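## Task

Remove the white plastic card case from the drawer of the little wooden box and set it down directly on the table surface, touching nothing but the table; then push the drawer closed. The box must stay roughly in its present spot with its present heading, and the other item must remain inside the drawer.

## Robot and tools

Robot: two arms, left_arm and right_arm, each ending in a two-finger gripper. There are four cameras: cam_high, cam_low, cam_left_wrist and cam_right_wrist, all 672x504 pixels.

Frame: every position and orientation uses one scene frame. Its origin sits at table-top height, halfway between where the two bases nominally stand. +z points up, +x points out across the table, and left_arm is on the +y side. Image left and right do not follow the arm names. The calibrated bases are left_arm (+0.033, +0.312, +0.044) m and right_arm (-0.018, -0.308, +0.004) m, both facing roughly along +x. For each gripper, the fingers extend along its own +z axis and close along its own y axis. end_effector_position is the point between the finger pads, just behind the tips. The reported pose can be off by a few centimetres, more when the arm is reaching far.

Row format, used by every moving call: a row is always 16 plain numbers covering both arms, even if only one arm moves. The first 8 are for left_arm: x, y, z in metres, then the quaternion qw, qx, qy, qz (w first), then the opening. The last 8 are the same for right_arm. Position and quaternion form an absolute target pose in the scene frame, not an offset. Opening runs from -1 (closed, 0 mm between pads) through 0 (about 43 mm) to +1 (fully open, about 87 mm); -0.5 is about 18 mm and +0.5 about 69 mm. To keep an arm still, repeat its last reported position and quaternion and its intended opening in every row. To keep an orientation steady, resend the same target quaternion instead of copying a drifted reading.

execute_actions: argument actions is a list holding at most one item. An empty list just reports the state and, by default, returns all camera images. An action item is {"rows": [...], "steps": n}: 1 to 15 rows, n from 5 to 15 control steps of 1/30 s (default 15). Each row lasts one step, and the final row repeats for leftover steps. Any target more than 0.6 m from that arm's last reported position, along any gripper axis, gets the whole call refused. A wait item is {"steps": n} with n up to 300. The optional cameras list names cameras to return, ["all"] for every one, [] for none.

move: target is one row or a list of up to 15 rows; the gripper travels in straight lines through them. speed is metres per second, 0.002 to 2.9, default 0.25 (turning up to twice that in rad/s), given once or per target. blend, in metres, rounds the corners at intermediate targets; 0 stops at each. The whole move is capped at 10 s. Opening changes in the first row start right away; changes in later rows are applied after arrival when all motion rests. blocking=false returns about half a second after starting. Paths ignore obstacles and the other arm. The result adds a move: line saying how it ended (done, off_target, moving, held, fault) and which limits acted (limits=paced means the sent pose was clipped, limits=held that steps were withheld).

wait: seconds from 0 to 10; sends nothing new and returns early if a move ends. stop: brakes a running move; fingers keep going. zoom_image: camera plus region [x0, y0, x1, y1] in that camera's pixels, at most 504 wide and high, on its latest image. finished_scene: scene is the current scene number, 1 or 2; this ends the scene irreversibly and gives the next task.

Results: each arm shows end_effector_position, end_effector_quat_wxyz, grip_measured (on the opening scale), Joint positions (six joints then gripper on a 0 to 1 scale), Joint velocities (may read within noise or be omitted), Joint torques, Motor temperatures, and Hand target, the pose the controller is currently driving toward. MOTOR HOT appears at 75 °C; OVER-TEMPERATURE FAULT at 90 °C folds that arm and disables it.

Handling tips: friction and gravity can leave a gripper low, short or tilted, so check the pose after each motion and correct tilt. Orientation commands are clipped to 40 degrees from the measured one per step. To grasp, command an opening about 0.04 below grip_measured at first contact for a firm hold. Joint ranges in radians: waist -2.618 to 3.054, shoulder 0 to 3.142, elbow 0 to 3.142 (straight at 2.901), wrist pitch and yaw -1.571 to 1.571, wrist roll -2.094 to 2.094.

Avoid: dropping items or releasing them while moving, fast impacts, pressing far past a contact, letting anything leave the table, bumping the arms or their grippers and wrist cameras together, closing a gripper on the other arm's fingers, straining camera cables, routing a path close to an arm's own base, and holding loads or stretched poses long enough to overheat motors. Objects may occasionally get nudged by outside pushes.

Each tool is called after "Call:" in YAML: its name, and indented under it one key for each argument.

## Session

Call:
execute_actions:
  actions: []

Call:
zoom_image:
  camera: "cam_high"
  region: [220, 170, 440, 330]

Scene clock: 0.00 s of 6000.00 s.
left_arm: end_effector_position=(+0.3957, +0.3447, +0.0645) grip_measured=+1.000 end_effector_quat_wxyz=(+0.508, -0.083, +0.853, +0.090) | right_arm: end_effector_position=(+0.3522, -0.3487, +0.0525) grip_measured=+1.000 end_effector_quat_wxyz=(+0.566, +0.091, +0.816, -0.076)
Joint positions: left_arm=[-0.026 1.561 0.39 0.665 -0.267 -0.068 1] | right_arm=[0.013 1.515 0.345 0.807 0.214 0.057 1]
Joint velocities: within noise
Joint torques (N m): no reading
Motor temperatures (°C): left_arm=[25 32 32 27 24 26 23] | right_arm=[25 29 27 27 27 27 27]
Heat: left arm: 32 °C; right arm: 29 °C.
Hand target: left_arm +0.3973, +0.3446, +0.0669; +0.510, -0.084, +0.851, +0.089 | right_arm +0.3573, -0.3489, +0.0612; +0.578, +0.092, +0.807, -0.075
camera_calibration:
cam_left_wrist: T_world_to_cam=[[0.242405, -0.967143, -0.0766379, 0.240447], [-0.94776, -0.219182, -0.231757, 0.490265], [0.207344, 0.128813, -0.96975, 0.0807564], [0, 0, 0, 1]] pos_world=[0.389624, 0.329601, 0.210363]
cam_right_wrist: T_world_to_cam=[[-0.225962, -0.973285, 0.040707, -0.26374], [-0.922062, 0.200216, -0.331231, 0.431656], [0.314232, -0.11238, -0.942671, 0.0397447], [0, 0, 0, 1]] pos_world=[0.32593, -0.338653, 0.19118]

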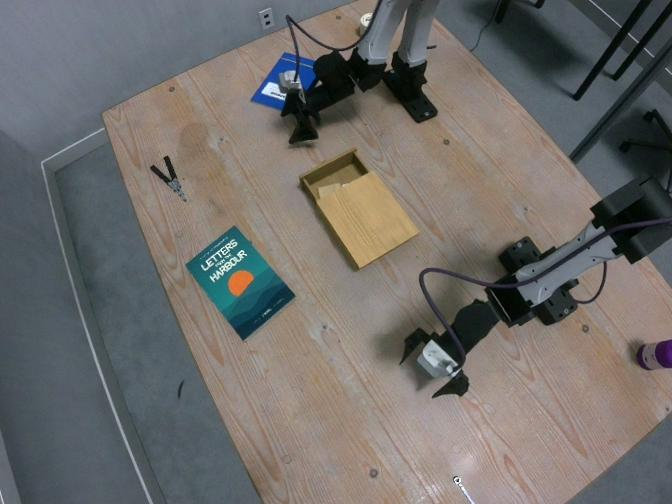

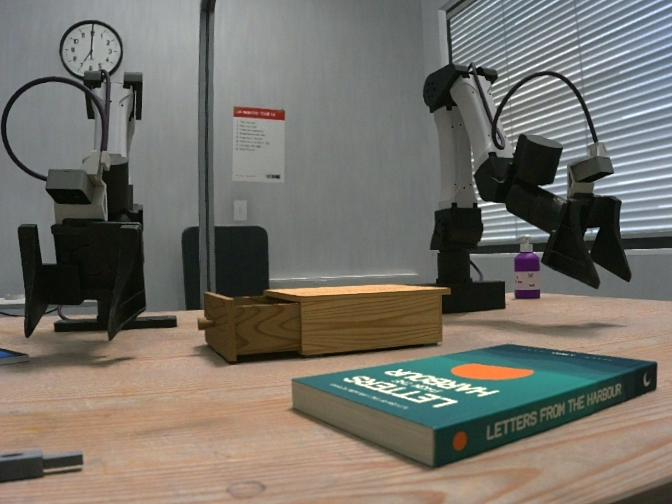

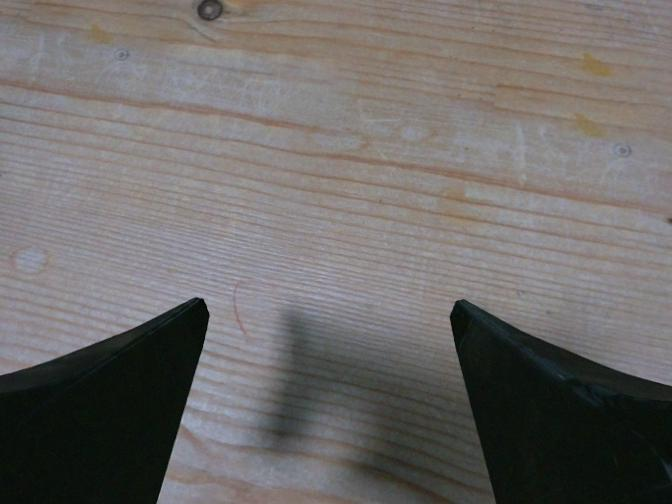

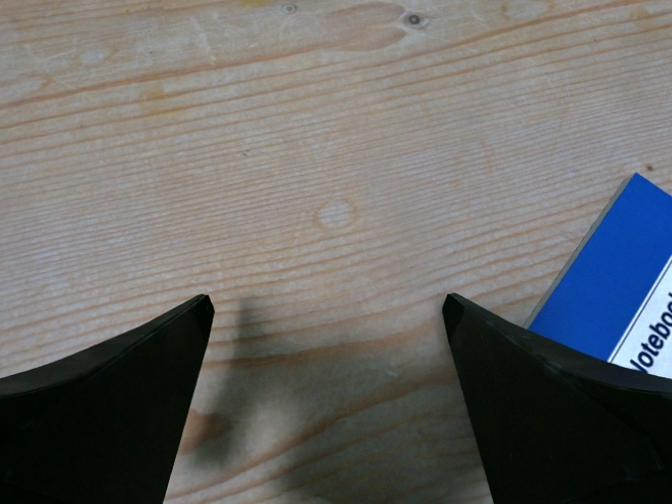

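Scaled by 2.291 from the camera's 672x504 image, which has a finer 960x720 frame.

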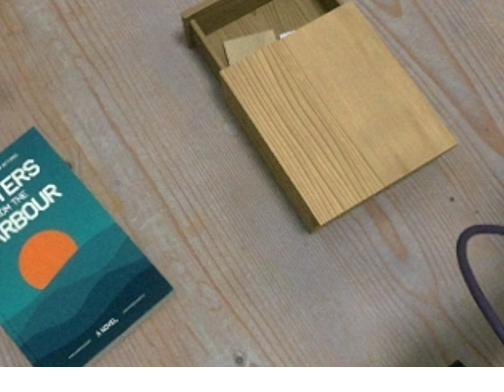

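Call:
move:
  target:
    - [0.3957,0.3447,0.0660,0.508,-0.083,0.853,0.090,1,0.30,-0.30,0.18,0.3,0,0.954,0,0.2]
    - [0.3957,0.3447,0.0660,0.508,-0.083,0.853,0.090,1,0.27,-0.17,0.17,0.17,0,0.985,0,0.2]
  speed: 0.3
  blend: [0.04,0]
  cameras: ["cam_high","cam_low","cam_right_wrist"]

Scene clock: 2.93 s of 6000.00 s.
left_arm: end_effector_position=(+0.3956, +0.3447, +0.0644) grip_measured=+1.000 end_effector_quat_wxyz=(+0.508, -0.083, +0.853, +0.090) | right_arm: end_effector_position=(+0.2633, -0.1709, +0.1655) grip_measured=+0.200 end_effector_quat_wxyz=(+0.163, -0.008, +0.987, +0.003)
Joint positions: left_arm=[-0.026 1.561 0.39 0.664 -0.267 -0.068 1] | right_arm=[0.504 1.593 1.491 -1.171 0.139 0.437 0.6]
Joint torques (N m): left_arm=[-0.05 -5.45 5.72 2.15 -0.08 0.15] | right_arm=[0.09 -4.44 11.29 0.7 0.22 -0.01]
Heat: left arm: 32 °C; right arm: 29 °C.
Hand target: left_arm +0.3956, +0.3447, +0.0659; +0.508, -0.083, +0.853, +0.090 | right_arm +0.2698, -0.1700, +0.1699; +0.170, +0.000, +0.985, +0.000
Off the commanded pose: left_arm 0.002 m, 0 deg | right_arm 0.008 m, 1 deg.
Kept back: nothing.
move: done
camera_calibration:
cam_right_wrist: T_world_to_cam=[[0.0361845, -0.999344, 0.00116831, -0.18228], [-0.851569, -0.030222, 0.523371, 0.152136], [-0.522993, -0.0199328, -0.852104, 0.415489], [0, 0, 0, 1]] pos_world=[0.353448, -0.169281, 0.274629]
Images, in order (width x height): cam_high 672x504, cam_low 672x504, cam_right_wrist 672x504.

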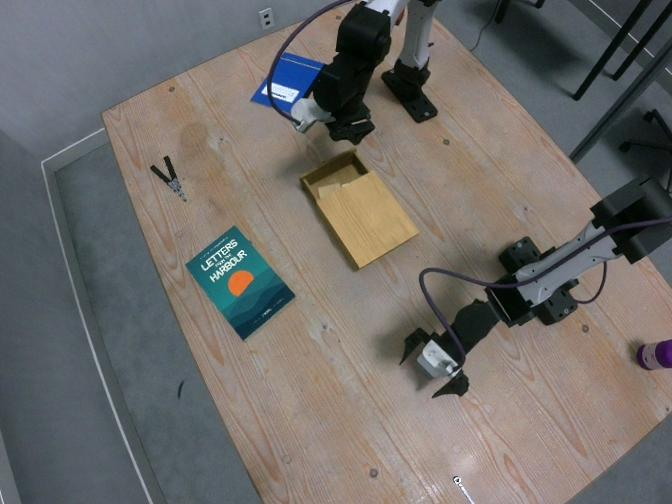

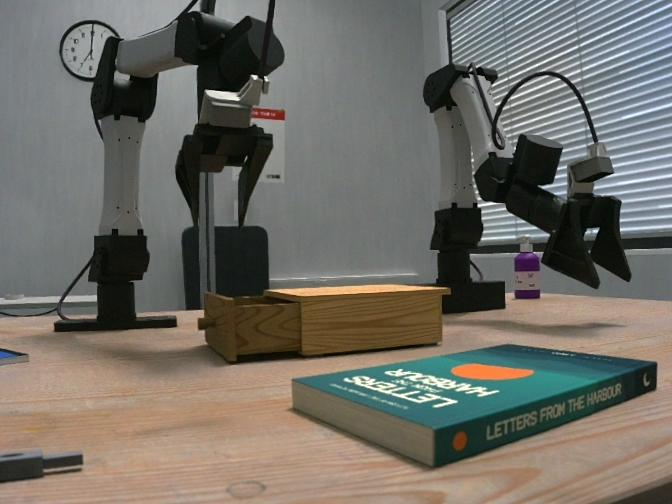

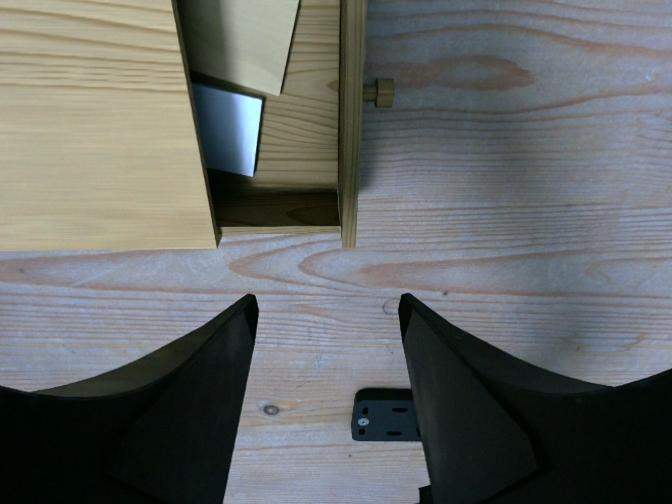

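Call:
move:
  target:
    - [0.3957,0.3447,0.0660,0.508,-0.083,0.853,0.090,1,0.29,-0.175,0.15,0.3,0,0.954,0,-0.9]
  speed: 0.3
  cameras: ["cam_right_wrist"]

Scene clock: 4.37 s of 6000.00 s.
left_arm: end_effector_position=(+0.3956, +0.3447, +0.0644) grip_measured=+1.000 end_effector_quat_wxyz=(+0.508, -0.083, +0.853, +0.090) | right_arm: end_effector_position=(+0.2865, -0.1763, +0.1403) grip_measured=-0.899 end_effector_quat_wxyz=(+0.276, +0.003, +0.961, -0.005)
Joint positions: left_arm=[-0.026 1.561 0.39 0.664 -0.267 -0.068 1] | right_arm=[0.524 1.468 1.214 -0.817 0.264 0.432 0.05]
Joint torques (N m): left_arm=[-0.05 -5.46 5.74 2.14 -0.08 0.14] | right_arm=[0.73 -7.38 7.72 1.29 0.3 -0.26]
Heat: left arm: 32 °C; right arm: 29 °C.
Hand target: left_arm +0.3956, +0.3447, +0.0659; +0.508, -0.083, +0.853, +0.090 | right_arm +0.2899, -0.1751, +0.1502; +0.300, +0.000, +0.954, +0.000
Off the commanded pose: left_arm 0.002 m, 0 deg | right_arm 0.010 m, 3 deg.
Kept back: nothing.
move: off_target (right_arm)
camera_calibration:
cam_right_wrist: T_world_to_cam=[[0.0108055, -0.999791, 0.0173278, -0.183507], [-0.949498, -0.00482447, 0.313735, 0.246909], [-0.313586, -0.0198428, -0.949352, 0.359677], [0, 0, 0, 1]] pos_world=[0.349212, -0.175141, 0.267176]
Images, in order (width x height): cam_right_wrist 672x504.

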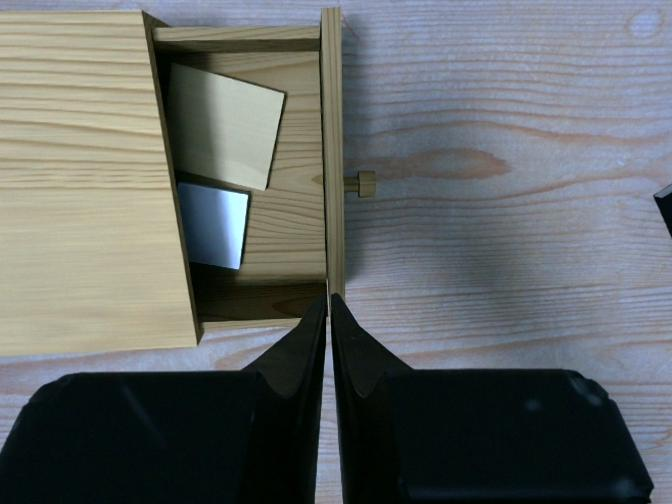

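Call:
move:
  target:
    - [0.33,0.14,0.14,0.36,0,0.933,0,-1,0.335,-0.179,0.12,0.12,0,0.993,0.005,0.1]
    - [0.31,0.03,0.10,0.36,0,0.933,0,-1,0.335,-0.179,0.085,0.12,0,0.993,0.005,0.1]
  speed: 0.2
  cameras: ["cam_high","cam_low","cam_right_wrist"]

Scene clock: 8.00 s of 6000.00 s.
left_arm: end_effector_position=(+0.3051, +0.0318, +0.0963) grip_measured=-0.993 end_effector_quat_wxyz=(+0.353, +0.008, +0.936, -0.005) | right_arm: end_effector_position=(+0.3311, -0.1797, +0.0916) grip_measured=+0.100 end_effector_quat_wxyz=(+0.121, +0.002, +0.993, +0.001)
Joint positions: left_arm=[-0.974 1.756 1.129 -0.475 -0.57 -0.823 0.004] | right_arm=[0.381 1.889 1.554 -1.007 0.081 0.346 0.55]
Joint torques (N m): left_arm=[0.01 -6.69 8.69 1.35 -0.49 0.08] | right_arm=[-0.39 -6.39 7.46 0.84 -0.06 -0.24]
Heat: left arm: 33 °C; right arm: 29 °C.
Hand target: left_arm +0.3099, +0.0301, +0.1000; +0.360, +0.000, +0.933, +0.000 | right_arm +0.3349, -0.1791, +0.0851; +0.120, +0.000, +0.993, +0.005
Off the commanded pose: left_arm 0.006 m, 1 deg | right_arm 0.008 m, 1 deg.
Kept back: nothing.
move: done
camera_calibration:
cam_right_wrist: T_world_to_cam=[[0.0158302, -0.999875, 0.000451877, -0.186786], [-0.804185, -0.0124634, 0.594248, 0.229284], [-0.594168, -0.00977045, -0.804281, 0.40882], [0, 0, 0, 1]] pos_world=[0.430252, -0.17991, 0.19264]
Images, in order (width x height): cam_high 672x504, cam_low 672x504, cam_right_wrist 672x504.

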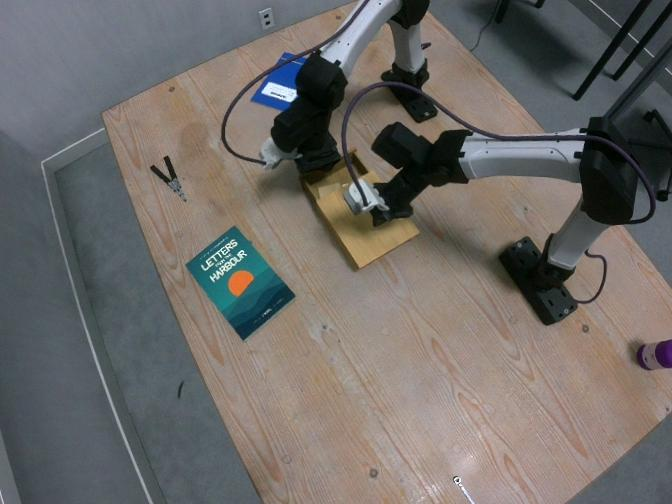

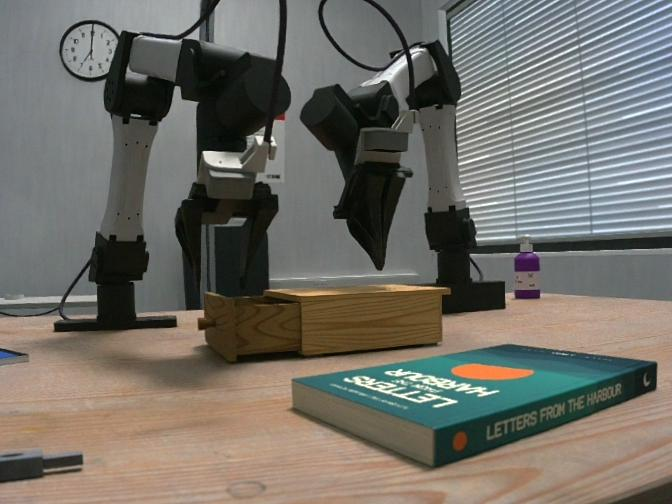

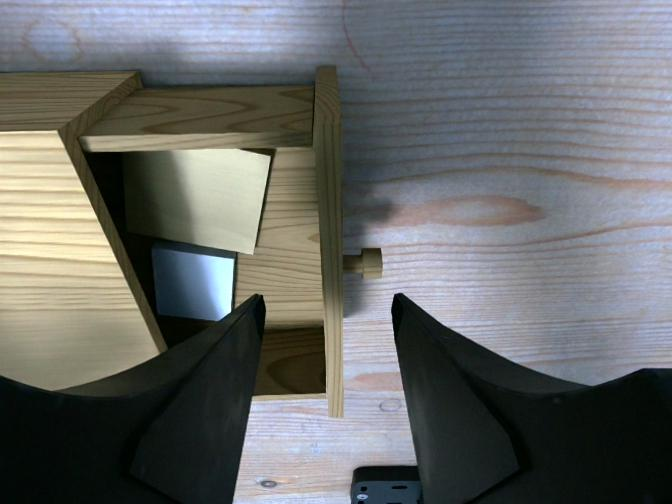

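Call:
move:
  target:
    - [0.31,0.025,0.075,0.36,0,0.933,0,-1,0.342,-0.180,0.05,0.12,0,0.993,0.005,0.1]
    - [0.31,0.02,0.015,0.36,0,0.933,0,-1,0.342,-0.180,0.04,0.12,0,0.993,0.005,-0.5]
    - [0.31,0.02,0.012,0.36,0,0.933,0,-1,0.342,-0.180,0.04,0.12,0,0.993,0.005,-0.9]
  speed: [0.1,0.05,0.05]
  cameras: ["cam_low","cam_right_wrist"]

Scene clock: 12.67 s of 6000.00 s.
left_arm: end_effector_position=(+0.3382, +0.0015, +0.0703) grip_measured=-0.993 end_effector_quat_wxyz=(+0.429, -0.039, +0.901, -0.046) | right_arm: end_effector_position=(+0.3391, -0.1799, +0.0474) grip_measured=-0.727 end_effector_quat_wxyz=(+0.121, -0.002, +0.993, +0.003)
Joint positions: left_arm=[-0.987 1.878 1.061 -0.114 -0.673 -0.847 0.004] | right_arm=[0.373 1.944 1.451 -0.846 0.076 0.33 0.136]
Joint torques (N m): left_arm=[-0.24 -2.8 2.65 0.89 0.36 0.05] | right_arm=[-0.44 -6.63 7.19 0.84 0.01 -0.13]
Heat: left arm: 33 °C; right arm: 30 °C.
Hand target: left_arm +0.3082, +0.0239, +0.0180; +0.360, -0.003, +0.933, +0.000 | right_arm +0.3419, -0.1801, +0.0401; +0.120, +0.000, +0.993, +0.005
Off the commanded pose: left_arm 0.067 m, 11 deg | right_arm 0.008 m, 0 deg.
Kept back: nothing.
move: off_target (left_arm)
camera_calibration:
cam_right_wrist: T_world_to_cam=[[0.0245706, -0.999697, -0.00146429, -0.189829], [-0.804715, -0.0206473, 0.593302, 0.260669], [-0.593153, -0.0133995, -0.804978, 0.376993], [0, 0, 0, 1]] pos_world=[0.438042, -0.179338, 0.148538]
Images, in order (width x height): cam_low 672x504, cam_right_wrist 672x504.

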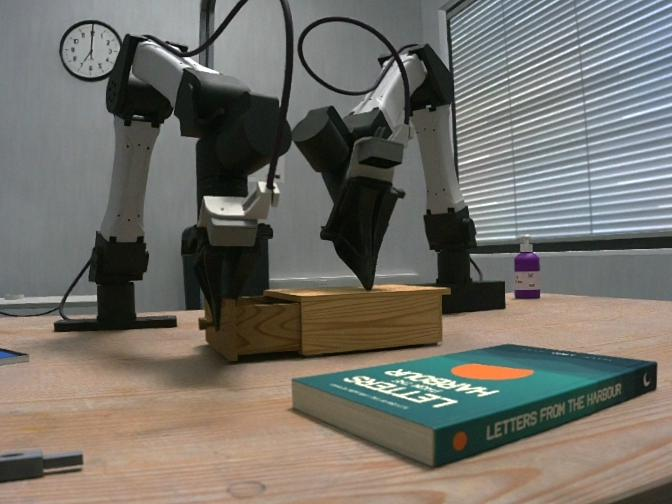

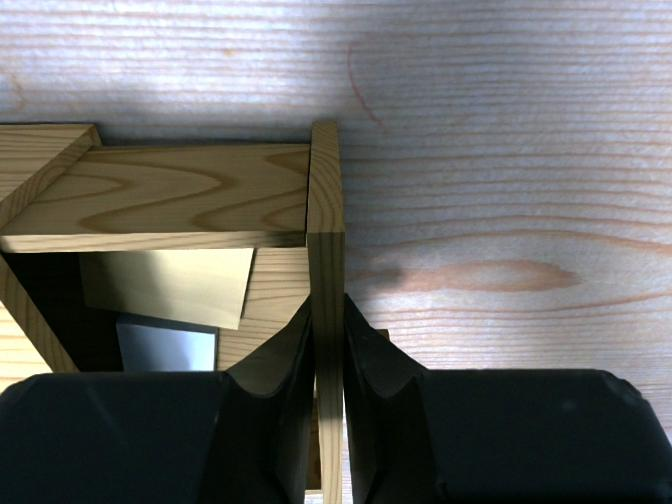

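Call:
move:
  target:
    - [0.338,0.002,0.028,0.40,-0.02,0.917,-0.02,-1,0.342,-0.215,0.04,0.12,0,0.993,0.005,-0.9]
    - [0.338,0.002,0.028,0.40,-0.02,0.917,-0.02,-1,0.342,-0.258,0.04,0.12,0,0.993,0.005,-0.9]
  speed: 0.05
  blend: [0.005,0]
  cameras: ["cam_high","cam_low","cam_right_wrist"]

Scene clock: 15.07 s of 6000.00 s.
left_arm: end_effector_position=(+0.3560, -0.0254, +0.0749) grip_measured=-0.993 end_effector_quat_wxyz=(+0.451, -0.055, +0.886, -0.088) | right_arm: end_effector_position=(+0.3427, -0.2240, +0.0421) grip_measured=-0.717 end_effector_quat_wxyz=(+0.114, -0.006, +0.992, +0.051)
Joint positions: left_arm=[-0.985 1.934 1.101 0.008 -0.666 -0.845 0.003] | right_arm=[0.209 1.913 1.381 -0.796 -0.062 0.174 0.141]
Joint torques (N m): left_arm=[0.91 -4.96 4.64 0.54 -0.03 0.3] | right_arm=[-4.21 -9.13 5.08 0.65 0.82 -0.58]
Heat: left arm: 34 °C; right arm: 30 °C.
Hand target: left_arm +0.3370, +0.0032, +0.0321; +0.401, -0.021, +0.916, -0.022 | right_arm +0.3410, -0.2566, +0.0405; +0.117, +0.000, +0.993, +0.006
Off the commanded pose: left_arm 0.057 m, 11 deg | right_arm 0.034 m, 5 deg.
Kept back: nothing.
move: off_target (left_arm, right_arm)
camera_calibration:
cam_right_wrist: T_world_to_cam=[[0.0446649, -0.994232, -0.097507, -0.235657], [-0.794915, -0.0944875, 0.599318, 0.245721], [-0.605075, 0.0507413, -0.79455, 0.39239], [0, 0, 0, 1]] pos_world=[0.443278, -0.230991, 0.14153]
Images, in order (width x height): cam_high 672x504, cam_low 672x504, cam_right_wrist 672x504.

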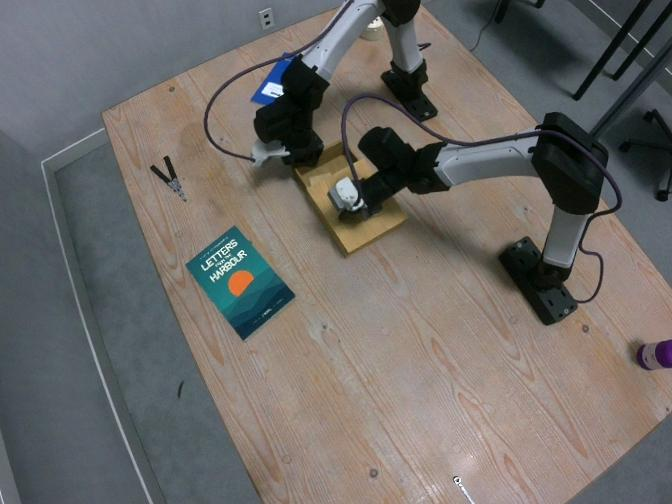

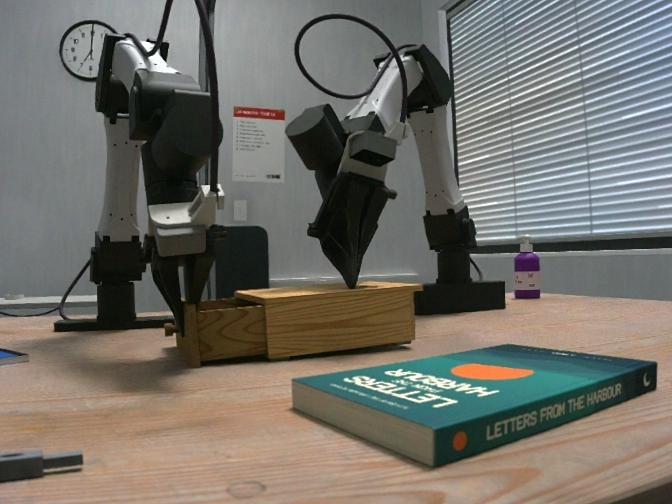

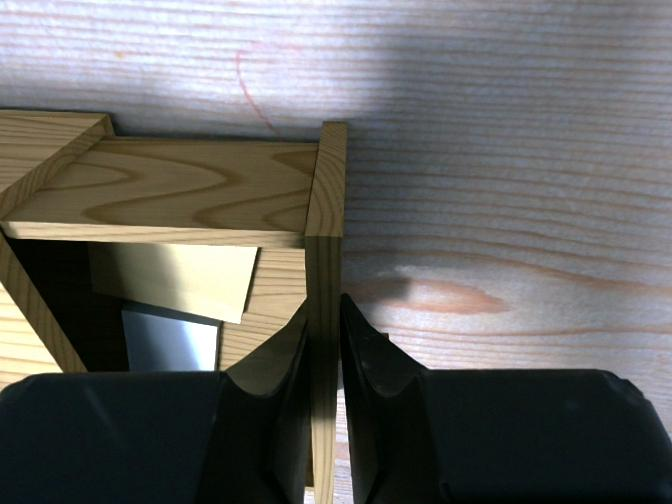

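Call:
move:
  target:
    - [0.32,-0.03,0.10,0.25,0,0.968,0,-1,0.342,-0.222,0.04,0.12,0,0.993,0.005,-0.9]
    - [0.31,-0.035,0.075,0.25,0,0.968,0,-1,0.342,-0.222,0.04,0.12,0,0.993,0.005,-0.9]
    - [0.30,-0.03,-0.01,0.25,0,0.968,0,-1,0.342,-0.222,0.04,0.12,0,0.993,0.005,-0.9]
    - [0.30,-0.03,-0.01,0.25,0,0.968,0,-1,0.342,-0.262,0.04,0.12,0,0.993,0.005,-0.9]
  speed: [0.12,0.1,0.06,0.05]
  cameras: ["cam_high","cam_low","cam_right_wrist"]

Scene clock: 21.77 s of 6000.00 s.
left_arm: end_effector_position=(+0.3368, -0.0627, +0.0693) grip_measured=-0.993 end_effector_quat_wxyz=(+0.340, -0.040, +0.936, -0.082) | right_arm: end_effector_position=(+0.3440, -0.2324, +0.0431) grip_measured=-0.716 end_effector_quat_wxyz=(+0.118, +0.000, +0.992, +0.042)
Joint positions: left_arm=[-0.996 2.055 1.408 -0.384 -0.492 -0.946 0.003] | right_arm=[0.194 1.907 1.379 -0.796 -0.045 0.169 0.142]
Joint torques (N m): left_arm=[0.02 -2.33 2.28 0.44 0.4 0.16] | right_arm=[-3.86 -8.81 5.09 0.69 0.6 -0.71]
Heat: left arm: 35 °C; right arm: 31 °C.
Hand target: left_arm +0.2983, -0.0255, +0.0005; +0.251, -0.004, +0.968, -0.001 | right_arm +0.3411, -0.2608, +0.0403; +0.118, +0.000, +0.993, +0.005
Off the commanded pose: left_arm 0.093 m, 15 deg | right_arm 0.030 m, 4 deg.
Kept back: nothing.
move: off_target (left_arm, right_arm)
camera_calibration:
cam_right_wrist: T_world_to_cam=[[0.0310451, -0.996279, -0.0804038, -0.240543], [-0.799845, -0.0730035, 0.595751, 0.252162], [-0.599404, 0.0458155, -0.799135, 0.391482], [0, 0, 0, 1]] pos_world=[0.443814, -0.239175, 0.143281]
Images, in order (width x height): cam_high 672x504, cam_low 672x504, cam_right_wrist 672x504.

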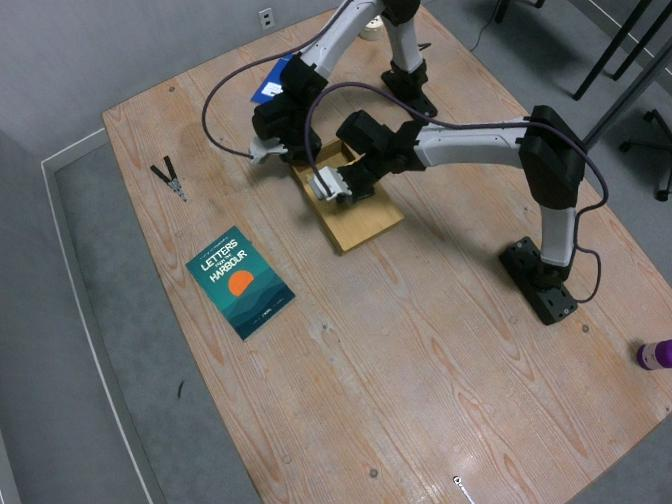

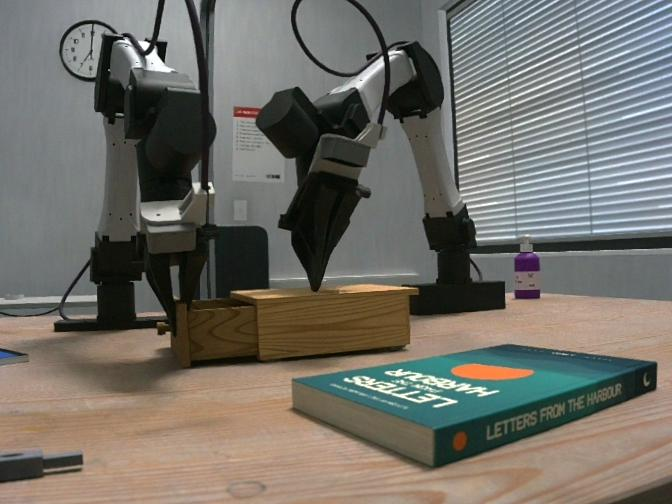

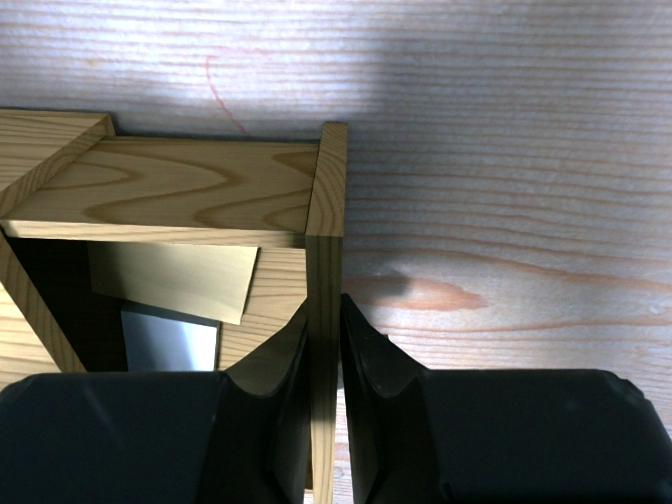

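Call:
move:
  target:
    - [0.33,-0.03,0.10,0.25,0,0.968,0,-1,0.342,-0.235,0.042,0.12,0,0.993,0.005,-0.5]
    - [0.35,0.2,0.16,0.25,0,0.968,0,-1,0.342,-0.235,0.042,0.12,0,0.993,0.005,0.1]
    - [0.36,0.25,0.16,0.25,0,0.968,0,-1,0.30,-0.22,0.15,0.3,0,0.954,0,-0.9]
  speed: [0.1,0.3,0.25]
  cameras: ["cam_high","cam_right_wrist"]

Scene clock: 30.53 s of 6000.00 s.
left_arm: end_effector_position=(+0.3607, +0.2511, +0.1563) grip_measured=-0.993 end_effector_quat_wxyz=(+0.241, -0.003, +0.970, +0.008) | right_arm: end_effector_position=(+0.2979, -0.2208, +0.1444) grip_measured=-0.899 end_effector_quat_wxyz=(+0.284, -0.005, +0.959, -0.001)
Joint positions: left_arm=[-0.22 1.512 1.175 -0.761 -0.122 -0.201 0.003] | right_arm=[0.358 1.414 1.171 -0.775 0.175 0.267 0.05]
Joint torques (N m): left_arm=[0.4 -7.57 6.04 1.68 0.07 0.24] | right_arm=[0.84 -6.12 7.9 1.33 0.23 -0.01]
Heat: left arm: 36 °C; right arm: 32 °C.
Hand target: left_arm +0.3600, +0.2500, +0.1600; +0.250, +0.000, +0.968, +0.000 | right_arm +0.2999, -0.2200, +0.1500; +0.300, +0.000, +0.954, +0.000
Off the commanded pose: left_arm 0.004 m, 1 deg | right_arm 0.006 m, 2 deg.
Kept back: nothing.
move: done
camera_calibration:
cam_right_wrist: T_world_to_cam=[[0.0278768, -0.999507, 0.0144749, -0.232901], [-0.954503, -0.0223152, 0.297365, 0.256175], [-0.296896, -0.022106, -0.954654, 0.361533], [0, 0, 0, 1]] pos_world=[0.35835, -0.219078, 0.272333]
Images, in order (width x height): cam_high 672x504, cam_right_wrist 672x504.

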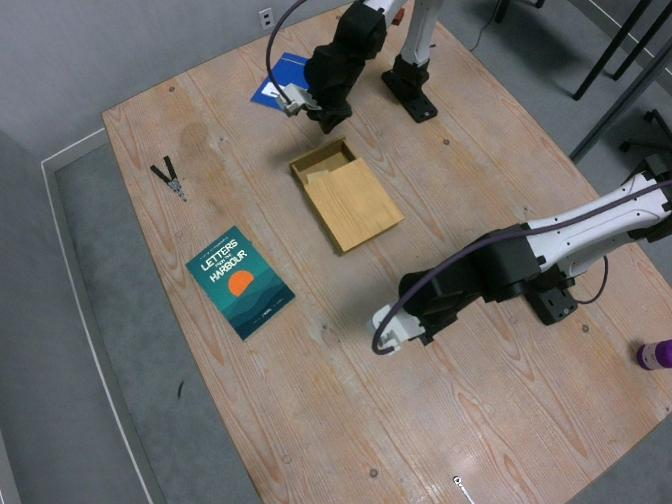

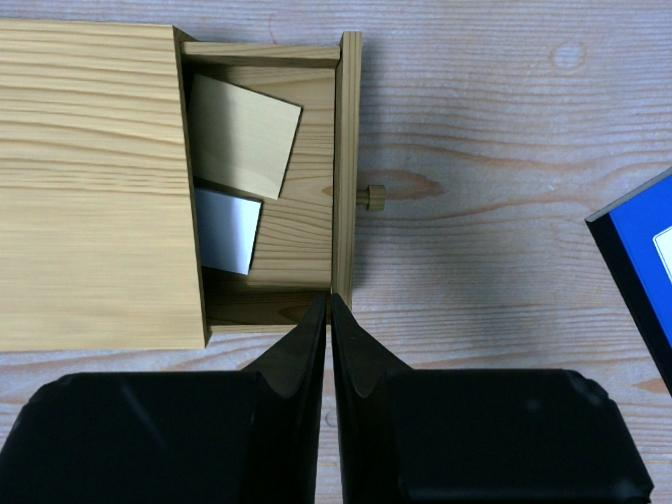

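Call:
move:
  target:
    - [0.36,0.25,0.16,0.25,0,0.968,0,-1,0.31,-0.188,0.11,0.2,0,0.98,0,0.0]
    - [0.36,0.25,0.16,0.25,0,0.968,0,-1,0.315,-0.189,0.045,0.2,0,0.98,0,0.0]
    - [0.36,0.25,0.16,0.25,0,0.968,0,-1,0.315,-0.189,0.045,0.2,0,0.98,0,0.45]
  speed: [0.15,0.08,0.05]
  cameras: ["cam_low","cam_right_wrist"]

Scene clock: 33.87 s of 6000.00 s.
left_arm: end_effector_position=(+0.3607, +0.2511, +0.1563) grip_measured=-0.993 end_effector_quat_wxyz=(+0.241, -0.003, +0.970, +0.008) | right_arm: end_effector_position=(+0.3122, -0.1926, +0.0502) grip_measured=+0.448 end_effector_quat_wxyz=(+0.199, -0.002, +0.980, -0.006)
Joint positions: left_arm=[-0.22 1.512 1.175 -0.761 -0.122 -0.201 0.003] | right_arm=[0.402 1.711 1.142 -0.629 0.152 0.339 0.724]
Joint torques (N m): left_arm=[0.38 -7.58 6.04 1.68 0.07 0.24] | right_arm=[0.12 -5.27 7.31 1.13 0.04 -0.09]
Motor temperatures (°C): left_arm=[25 37 35 29 24 26 23] | right_arm=[25 32 29 28 27 27 27]
Heat: left arm: 37 °C; right arm: 32 °C.
Hand target: left_arm +0.3600, +0.2500, +0.1600; +0.250, +0.000, +0.968, +0.000 | right_arm +0.3149, -0.1891, +0.0452; +0.200, +0.000, +0.980, +0.000
Off the commanded pose: left_arm 0.004 m, 1 deg | right_arm 0.007 m, 1 deg.
Kept back: nothing.
move: done
camera_calibration:
cam_right_wrist: T_world_to_cam=[[0.0211444, -0.999603, 0.0186179, -0.201818], [-0.887645, -0.0102008, 0.460415, 0.271721], [-0.460043, -0.0262613, -0.887508, 0.323271], [0, 0, 0, 1]] pos_world=[0.394178, -0.190476, 0.165559]
Images, in order (width x height): cam_low 672x504, cam_right_wrist 672x504.

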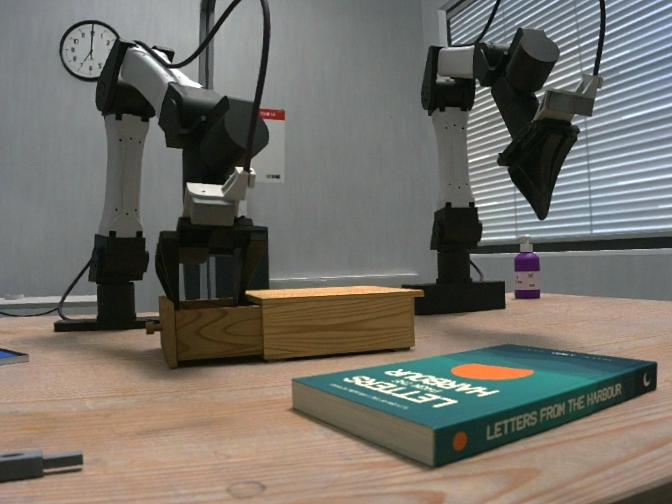

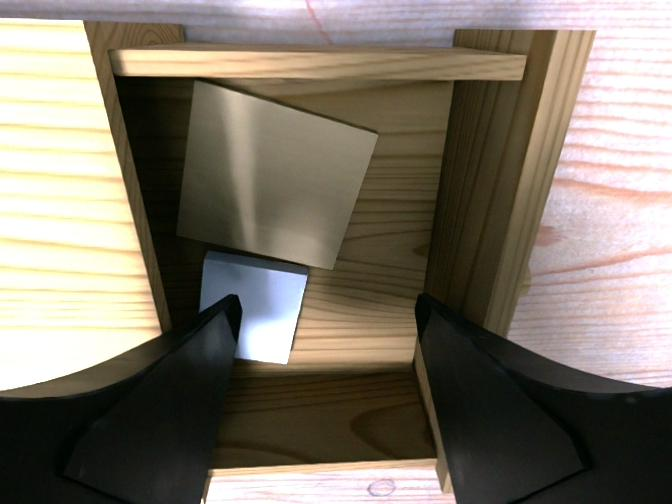

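Call:
move:
  target:
    - [0.36,0.25,0.16,0.25,0,0.968,0,-1,0.313,-0.191,0.045,0.2,0,0.98,0,0.6]
    - [0.36,0.25,0.16,0.25,0,0.968,0,-1,0.313,-0.191,0.045,0.2,0,0.98,0,0.8]
    - [0.36,0.25,0.16,0.25,0,0.968,0,-1,0.313,-0.191,0.045,0.2,0,0.98,0,1]
  cameras: ["cam_low","cam_high","cam_right_wrist"]

Scene clock: 37.20 s of 6000.00 s.
left_arm: end_effector_position=(+0.3607, +0.2511, +0.1563) grip_measured=-0.993 end_effector_quat_wxyz=(+0.241, -0.003, +0.970, +0.008) | right_arm: end_effector_position=(+0.3132, -0.1958, +0.0502) grip_measured=+1.000 end_effector_quat_wxyz=(+0.199, -0.001, +0.980, -0.009)
Joint positions: left_arm=[-0.22 1.512 1.175 -0.761 -0.122 -0.201 0.003] | right_arm=[0.395 1.711 1.142 -0.629 0.156 0.332 1]
Joint torques (N m): left_arm=[0.31 -7.57 6 1.69 0.06 0.22] | right_arm=[0.65 -6.01 6.26 1.14 -0.08 -0.03]
Heat: left arm: 38 °C; right arm: 32 °C.
Hand target: left_arm +0.3600, +0.2500, +0.1600; +0.250, +0.000, +0.968, +0.000 | right_arm +0.3129, -0.1911, +0.0452; +0.200, +0.000, +0.980, +0.000
Off the commanded pose: left_arm 0.004 m, 1 deg | right_arm 0.007 m, 1 deg.
Kept back: nothing.
move: done
camera_calibration:
cam_right_wrist: T_world_to_cam=[[0.018675, -0.999517, 0.0248422, -0.204585], [-0.888261, -0.00518045, 0.459311, 0.273766], [-0.45896, -0.0306439, -0.887928, 0.322445], [0, 0, 0, 1]] pos_world=[0.394985, -0.193187, 0.165646]
Images, in order (width x height): cam_high 672x504, cam_low 672x504, cam_right_wrist 672x504.

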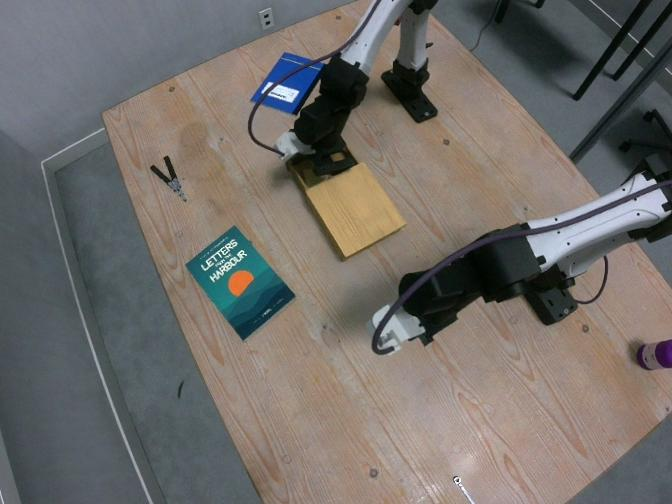

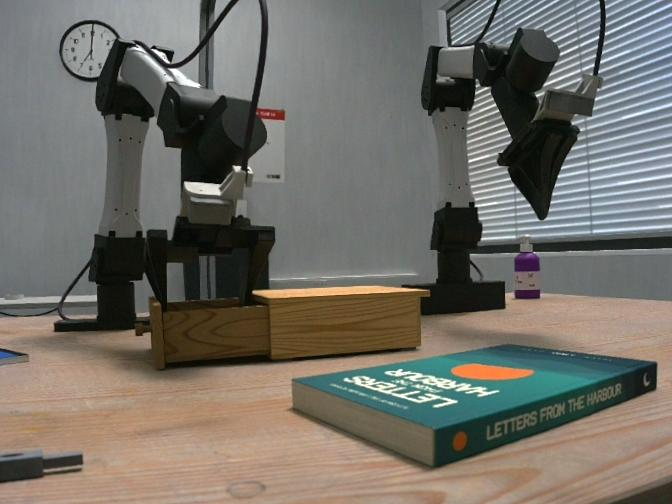

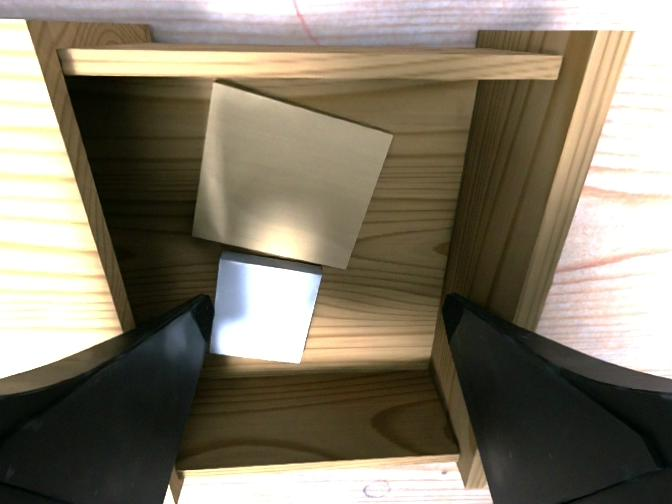

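Call:
move:
  target:
    - [0.36,0.25,0.16,0.25,0,0.968,0,-1,0.313,-0.194,0.047,0.2,0,0.98,0,0.2]
    - [0.36,0.25,0.16,0.25,0,0.968,0,-1,0.305,-0.185,0.085,0.1955,0.0709,0.9765,0.0565,0.2]
    - [0.36,0.25,0.16,0.25,0,0.968,0,-1,0.298,-0.173,0.07,0.1955,0.0709,0.9765,0.0565,0.2]
  speed: [0.1,0.1,0.08]
  cameras: ["cam_low","cam_right_wrist"]

Scene clock: 40.40 s of 6000.00 s.
left_arm: end_effector_position=(+0.3607, +0.2511, +0.1563) grip_measured=-0.993 end_effector_quat_wxyz=(+0.241, -0.003, +0.970, +0.008) | right_arm: end_effector_position=(+0.2921, -0.1762, +0.0606) grip_measured=+0.200 end_effector_quat_wxyz=(+0.172, +0.066, +0.982, +0.048)
Joint positions: left_arm=[-0.22 1.512 1.175 -0.761 -0.122 -0.201 0.003] | right_arm=[0.402 1.658 1.128 -0.687 0.059 0.496 0.6]
Joint torques (N m): left_arm=[0.32 -7.53 6.04 1.69 0.07 0.23] | right_arm=[0.47 -8.39 7.41 1.07 0.12 -0.03]
Heat: left arm: 39 °C; right arm: 33 °C.
Hand target: left_arm +0.3600, +0.2500, +0.1600; +0.250, +0.000, +0.968, +0.000 | right_arm +0.2978, -0.1731, +0.0701; +0.195, +0.071, +0.977, +0.057
Off the commanded pose: left_arm 0.004 m, 1 deg | right_arm 0.011 m, 3 deg.
Kept back: nothing.
move: off_target (right_arm)
camera_calibration:
cam_right_wrist: T_world_to_cam=[[-0.0939215, -0.989372, -0.111001, -0.14194], [-0.861148, 0.0247829, 0.50775, 0.244828], [-0.499603, 0.143277, -0.854324, 0.363124], [0, 0, 0, 1]] pos_world=[0.37892, -0.198527, 0.170159]
Images, in order (width x height): cam_low 672x504, cam_right_wrist 672x504.

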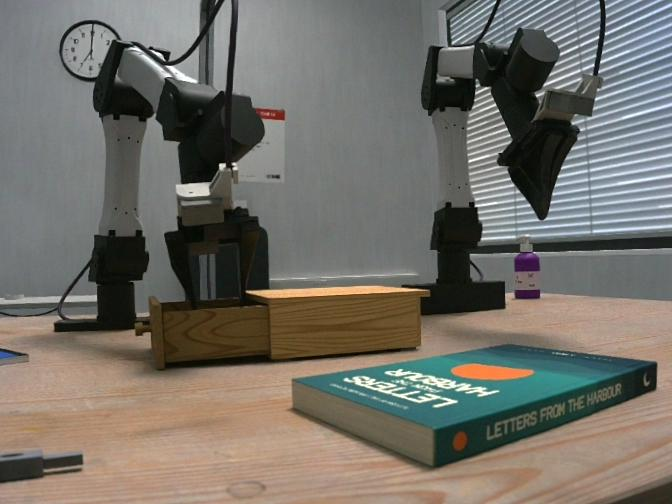

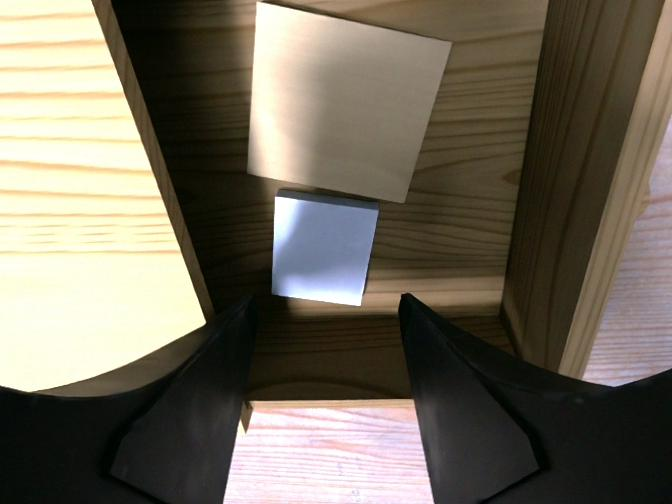

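Call:
move:
  target:
    - [0.36,0.25,0.16,0.25,0,0.968,0,-1,0.302,-0.168,0.045,0.1955,0.0709,0.9765,0.0565,0.2]
    - [0.36,0.25,0.16,0.25,0,0.968,0,-1,0.302,-0.168,0.034,0.1955,0.0709,0.9765,0.0565,0.2]
  speed: [0.06,0.04]
  cameras: ["cam_right_wrist"]

Scene clock: 41.93 s of 6000.00 s.
left_arm: end_effector_position=(+0.3607, +0.2511, +0.1563) grip_measured=-0.993 end_effector_quat_wxyz=(+0.241, -0.003, +0.970, +0.008) | right_arm: end_effector_position=(+0.2966, -0.1758, +0.0385) grip_measured=+0.200 end_effector_quat_wxyz=(+0.188, +0.069, +0.979, +0.048)
Joint positions: left_arm=[-0.22 1.512 1.175 -0.761 -0.122 -0.201 0.003] | right_arm=[0.406 1.677 1.05 -0.561 0.075 0.503 0.6]
Joint torques (N m): left_arm=[0.34 -7.61 6.04 1.68 0.07 0.23] | right_arm=[1.16 -4.89 7.19 1.29 0.05 0.02]
Heat: left arm: 39 °C; right arm: 33 °C.
Hand target: left_arm +0.3600, +0.2500, +0.1600; +0.250, +0.000, +0.968, +0.000 | right_arm +0.3017, -0.1682, +0.0344; +0.195, +0.071, +0.977, +0.056
Off the commanded pose: left_arm 0.004 m, 1 deg | right_arm 0.010 m, 1 deg.
Kept back: nothing.
move: done
camera_calibration:
cam_right_wrist: T_world_to_cam=[[-0.0984673, -0.988643, -0.11353, -0.141938], [-0.876656, 0.0321888, 0.480039, 0.266779], [-0.470933, 0.146795, -0.86987, 0.339169], [0, 0, 0, 1]] pos_world=[0.379623, -0.198702, 0.150855]
Images, in order (width x height): cam_right_wrist 672x504.

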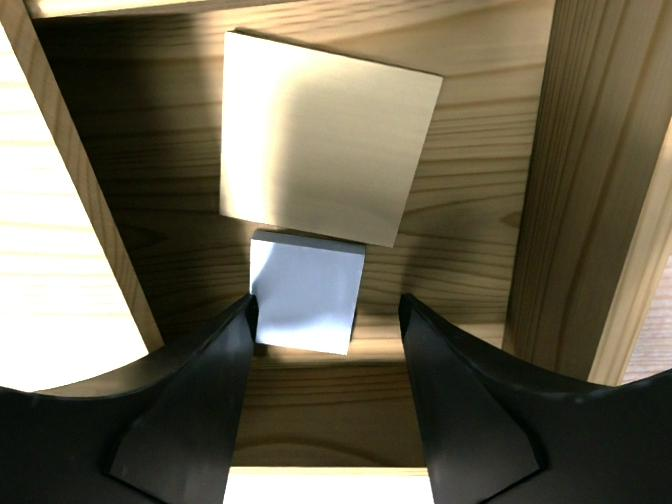

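Call:
move:
  target:
    - [0.36,0.25,0.16,0.25,0,0.968,0,-1,0.302,-0.156,0.055,0.1955,0.0709,0.9765,0.0565,0.25]
    - [0.36,0.25,0.16,0.25,0,0.968,0,-1,0.302,-0.157,0.028,0.1955,0.0709,0.9765,0.0565,0.25]
  speed: [0.06,0.04]
  cameras: ["cam_right_wrist"]

Scene clock: 43.83 s of 6000.00 s.
left_arm: end_effector_position=(+0.3607, +0.2511, +0.1563) grip_measured=-0.993 end_effector_quat_wxyz=(+0.241, -0.003, +0.970, +0.008) | right_arm: end_effector_position=(+0.2969, -0.1636, +0.0373) grip_measured=+0.250 end_effector_quat_wxyz=(+0.189, +0.069, +0.978, +0.050)
Joint positions: left_arm=[-0.22 1.512 1.175 -0.761 -0.122 -0.201 0.003] | right_arm=[0.44 1.694 1.063 -0.554 0.085 0.535 0.625]
Joint torques (N m): left_arm=[0.36 -7.57 6.05 1.68 0.07 0.22] | right_arm=[0.98 -4.36 6.23 1.42 0.04 -0.02]
Heat: left arm: 40 °C; right arm: 33 °C.
Hand target: left_arm +0.3600, +0.2500, +0.1600; +0.250, +0.000, +0.968, +0.000 | right_arm +0.3015, -0.1572, +0.0285; +0.195, +0.071, +0.977, +0.057
Off the commanded pose: left_arm 0.004 m, 1 deg | right_arm 0.012 m, 1 deg.
Kept back: nothing.
move: off_target (right_arm)
camera_calibration:
cam_right_wrist: T_world_to_cam=[[-0.0968289, -0.988301, -0.117838, -0.130302], [-0.878418, 0.0291889, 0.477001, 0.267497], [-0.467981, 0.149698, -0.870967, 0.336066], [0, 0, 0, 1]] pos_world=[0.37963, -0.186895, 0.149751]
Images, in order (width x height): cam_right_wrist 672x504.

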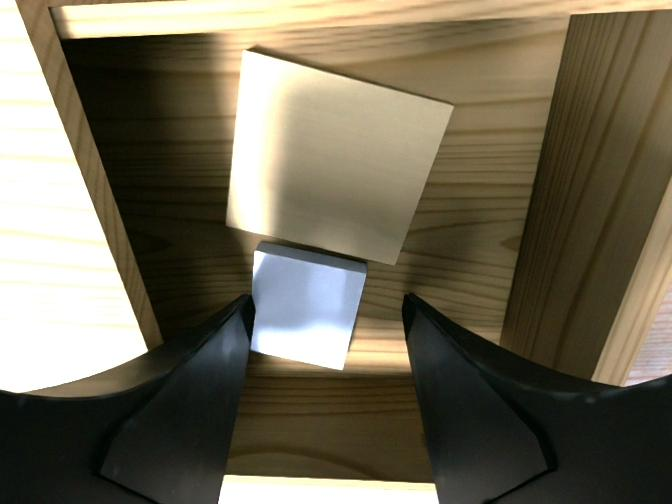

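Call:
move:
  target:
    - [0.36,0.25,0.16,0.25,0,0.968,0,-1,0.302,-0.157,0.030,0.1955,0.0709,0.9765,0.0565,0.1]
    - [0.36,0.25,0.16,0.25,0,0.968,0,-1,0.302,-0.157,0.030,0.1955,0.0709,0.9765,0.0565,-0.1]
  cameras: ["cam_right_wrist"]

Scene clock: 46.10 s of 6000.00 s.
left_arm: end_effector_position=(+0.3607, +0.2511, +0.1563) grip_measured=-0.993 end_effector_quat_wxyz=(+0.241, -0.003, +0.970, +0.008) | right_arm: end_effector_position=(+0.3016, -0.1590, +0.0384) grip_measured=-0.100 end_effector_quat_wxyz=(+0.199, +0.070, +0.976, +0.059)
Joint positions: left_arm=[-0.22 1.512 1.175 -0.761 -0.122 -0.201 0.003] | right_arm=[0.443 1.694 1.06 -0.526 0.078 0.54 0.45]
Joint torques (N m): left_arm=[0.35 -7.56 6.04 1.69 0.09 0.23] | right_arm=[0.76 -4.48 7.17 1.11 0.13 -0.07]
Heat: left arm: 40 °C; right arm: 33 °C.
Hand target: left_arm +0.3600, +0.2500, +0.1600; +0.250, +0.000, +0.968, +0.000 | right_arm +0.3018, -0.1571, +0.0302; +0.196, +0.071, +0.976, +0.056
Off the commanded pose: left_arm 0.004 m, 1 deg | right_arm 0.009 m, 1 deg.
Kept back: nothing.
move: done
camera_calibration:
cam_right_wrist: T_world_to_cam=[[-0.0931157, -0.986134, -0.137368, -0.125228], [-0.888067, 0.0198777, 0.459284, 0.273022], [-0.450185, 0.164759, -0.877604, 0.335825], [0, 0, 0, 1]] pos_world=[0.381985, -0.184249, 0.152125]
Images, in order (width x height): cam_right_wrist 672x504.

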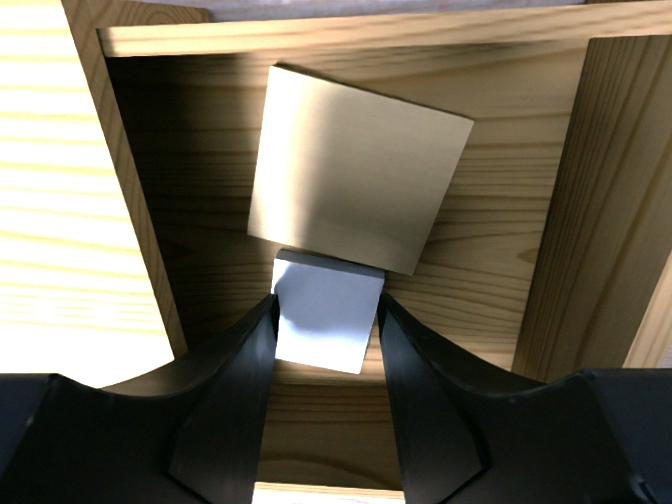

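Call:
move:
  target:
    - [0.36,0.25,0.16,0.25,0,0.968,0,-1,0.303,-0.157,0.030,0.1955,0.0709,0.9765,0.0565,-0.25]
    - [0.36,0.25,0.16,0.25,0,0.968,0,-1,0.303,-0.157,0.030,0.1955,0.0709,0.9765,0.0565,-0.4]
  cameras: ["cam_right_wrist"]

Scene clock: 48.23 s of 6000.00 s.
left_arm: end_effector_position=(+0.3607, +0.2511, +0.1563) grip_measured=-0.993 end_effector_quat_wxyz=(+0.241, -0.003, +0.970, +0.008) | right_arm: end_effector_position=(+0.3032, -0.1587, +0.0388) grip_measured=-0.399 end_effector_quat_wxyz=(+0.202, +0.070, +0.975, +0.060)
Joint positions: left_arm=[-0.22 1.512 1.175 -0.761 -0.122 -0.201 0.003] | right_arm=[0.443 1.694 1.06 -0.52 0.08 0.54 0.3]
Joint torques (N m): left_arm=[0.32 -7.58 6 1.69 0.08 0.24] | right_arm=[0.69 -4.26 7.54 1.07 0.11 -0.06]
Heat: left arm: 40 °C; right arm: 32 °C.
Hand target: left_arm +0.3600, +0.2500, +0.1600; +0.250, +0.000, +0.968, +0.000 | right_arm +0.3028, -0.1571, +0.0302; +0.196, +0.071, +0.976, +0.057
Off the commanded pose: left_arm 0.004 m, 1 deg | right_arm 0.009 m, 1 deg.
Kept back: nothing.
move: done
camera_calibration:
cam_right_wrist: T_world_to_cam=[[-0.0936362, -0.985817, -0.139274, -0.124375], [-0.891026, 0.0205654, 0.453486, 0.27549], [-0.44419, 0.166559, -0.880314, 0.335403], [0, 0, 0, 1]] pos_world=[0.382806, -0.184141, 0.153007]
Images, in order (width x height): cam_right_wrist 672x504.

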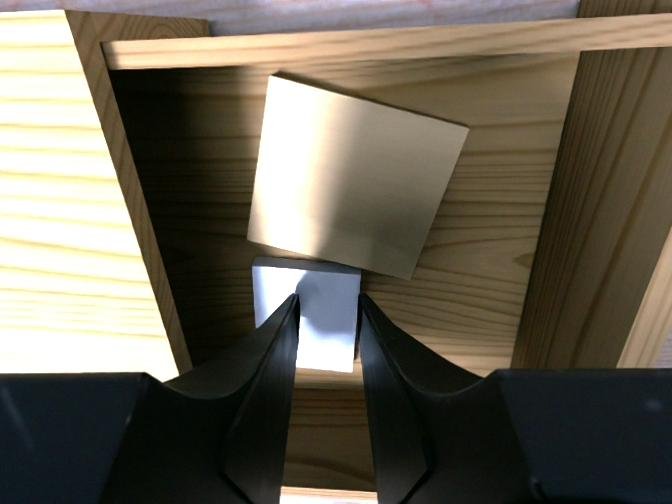

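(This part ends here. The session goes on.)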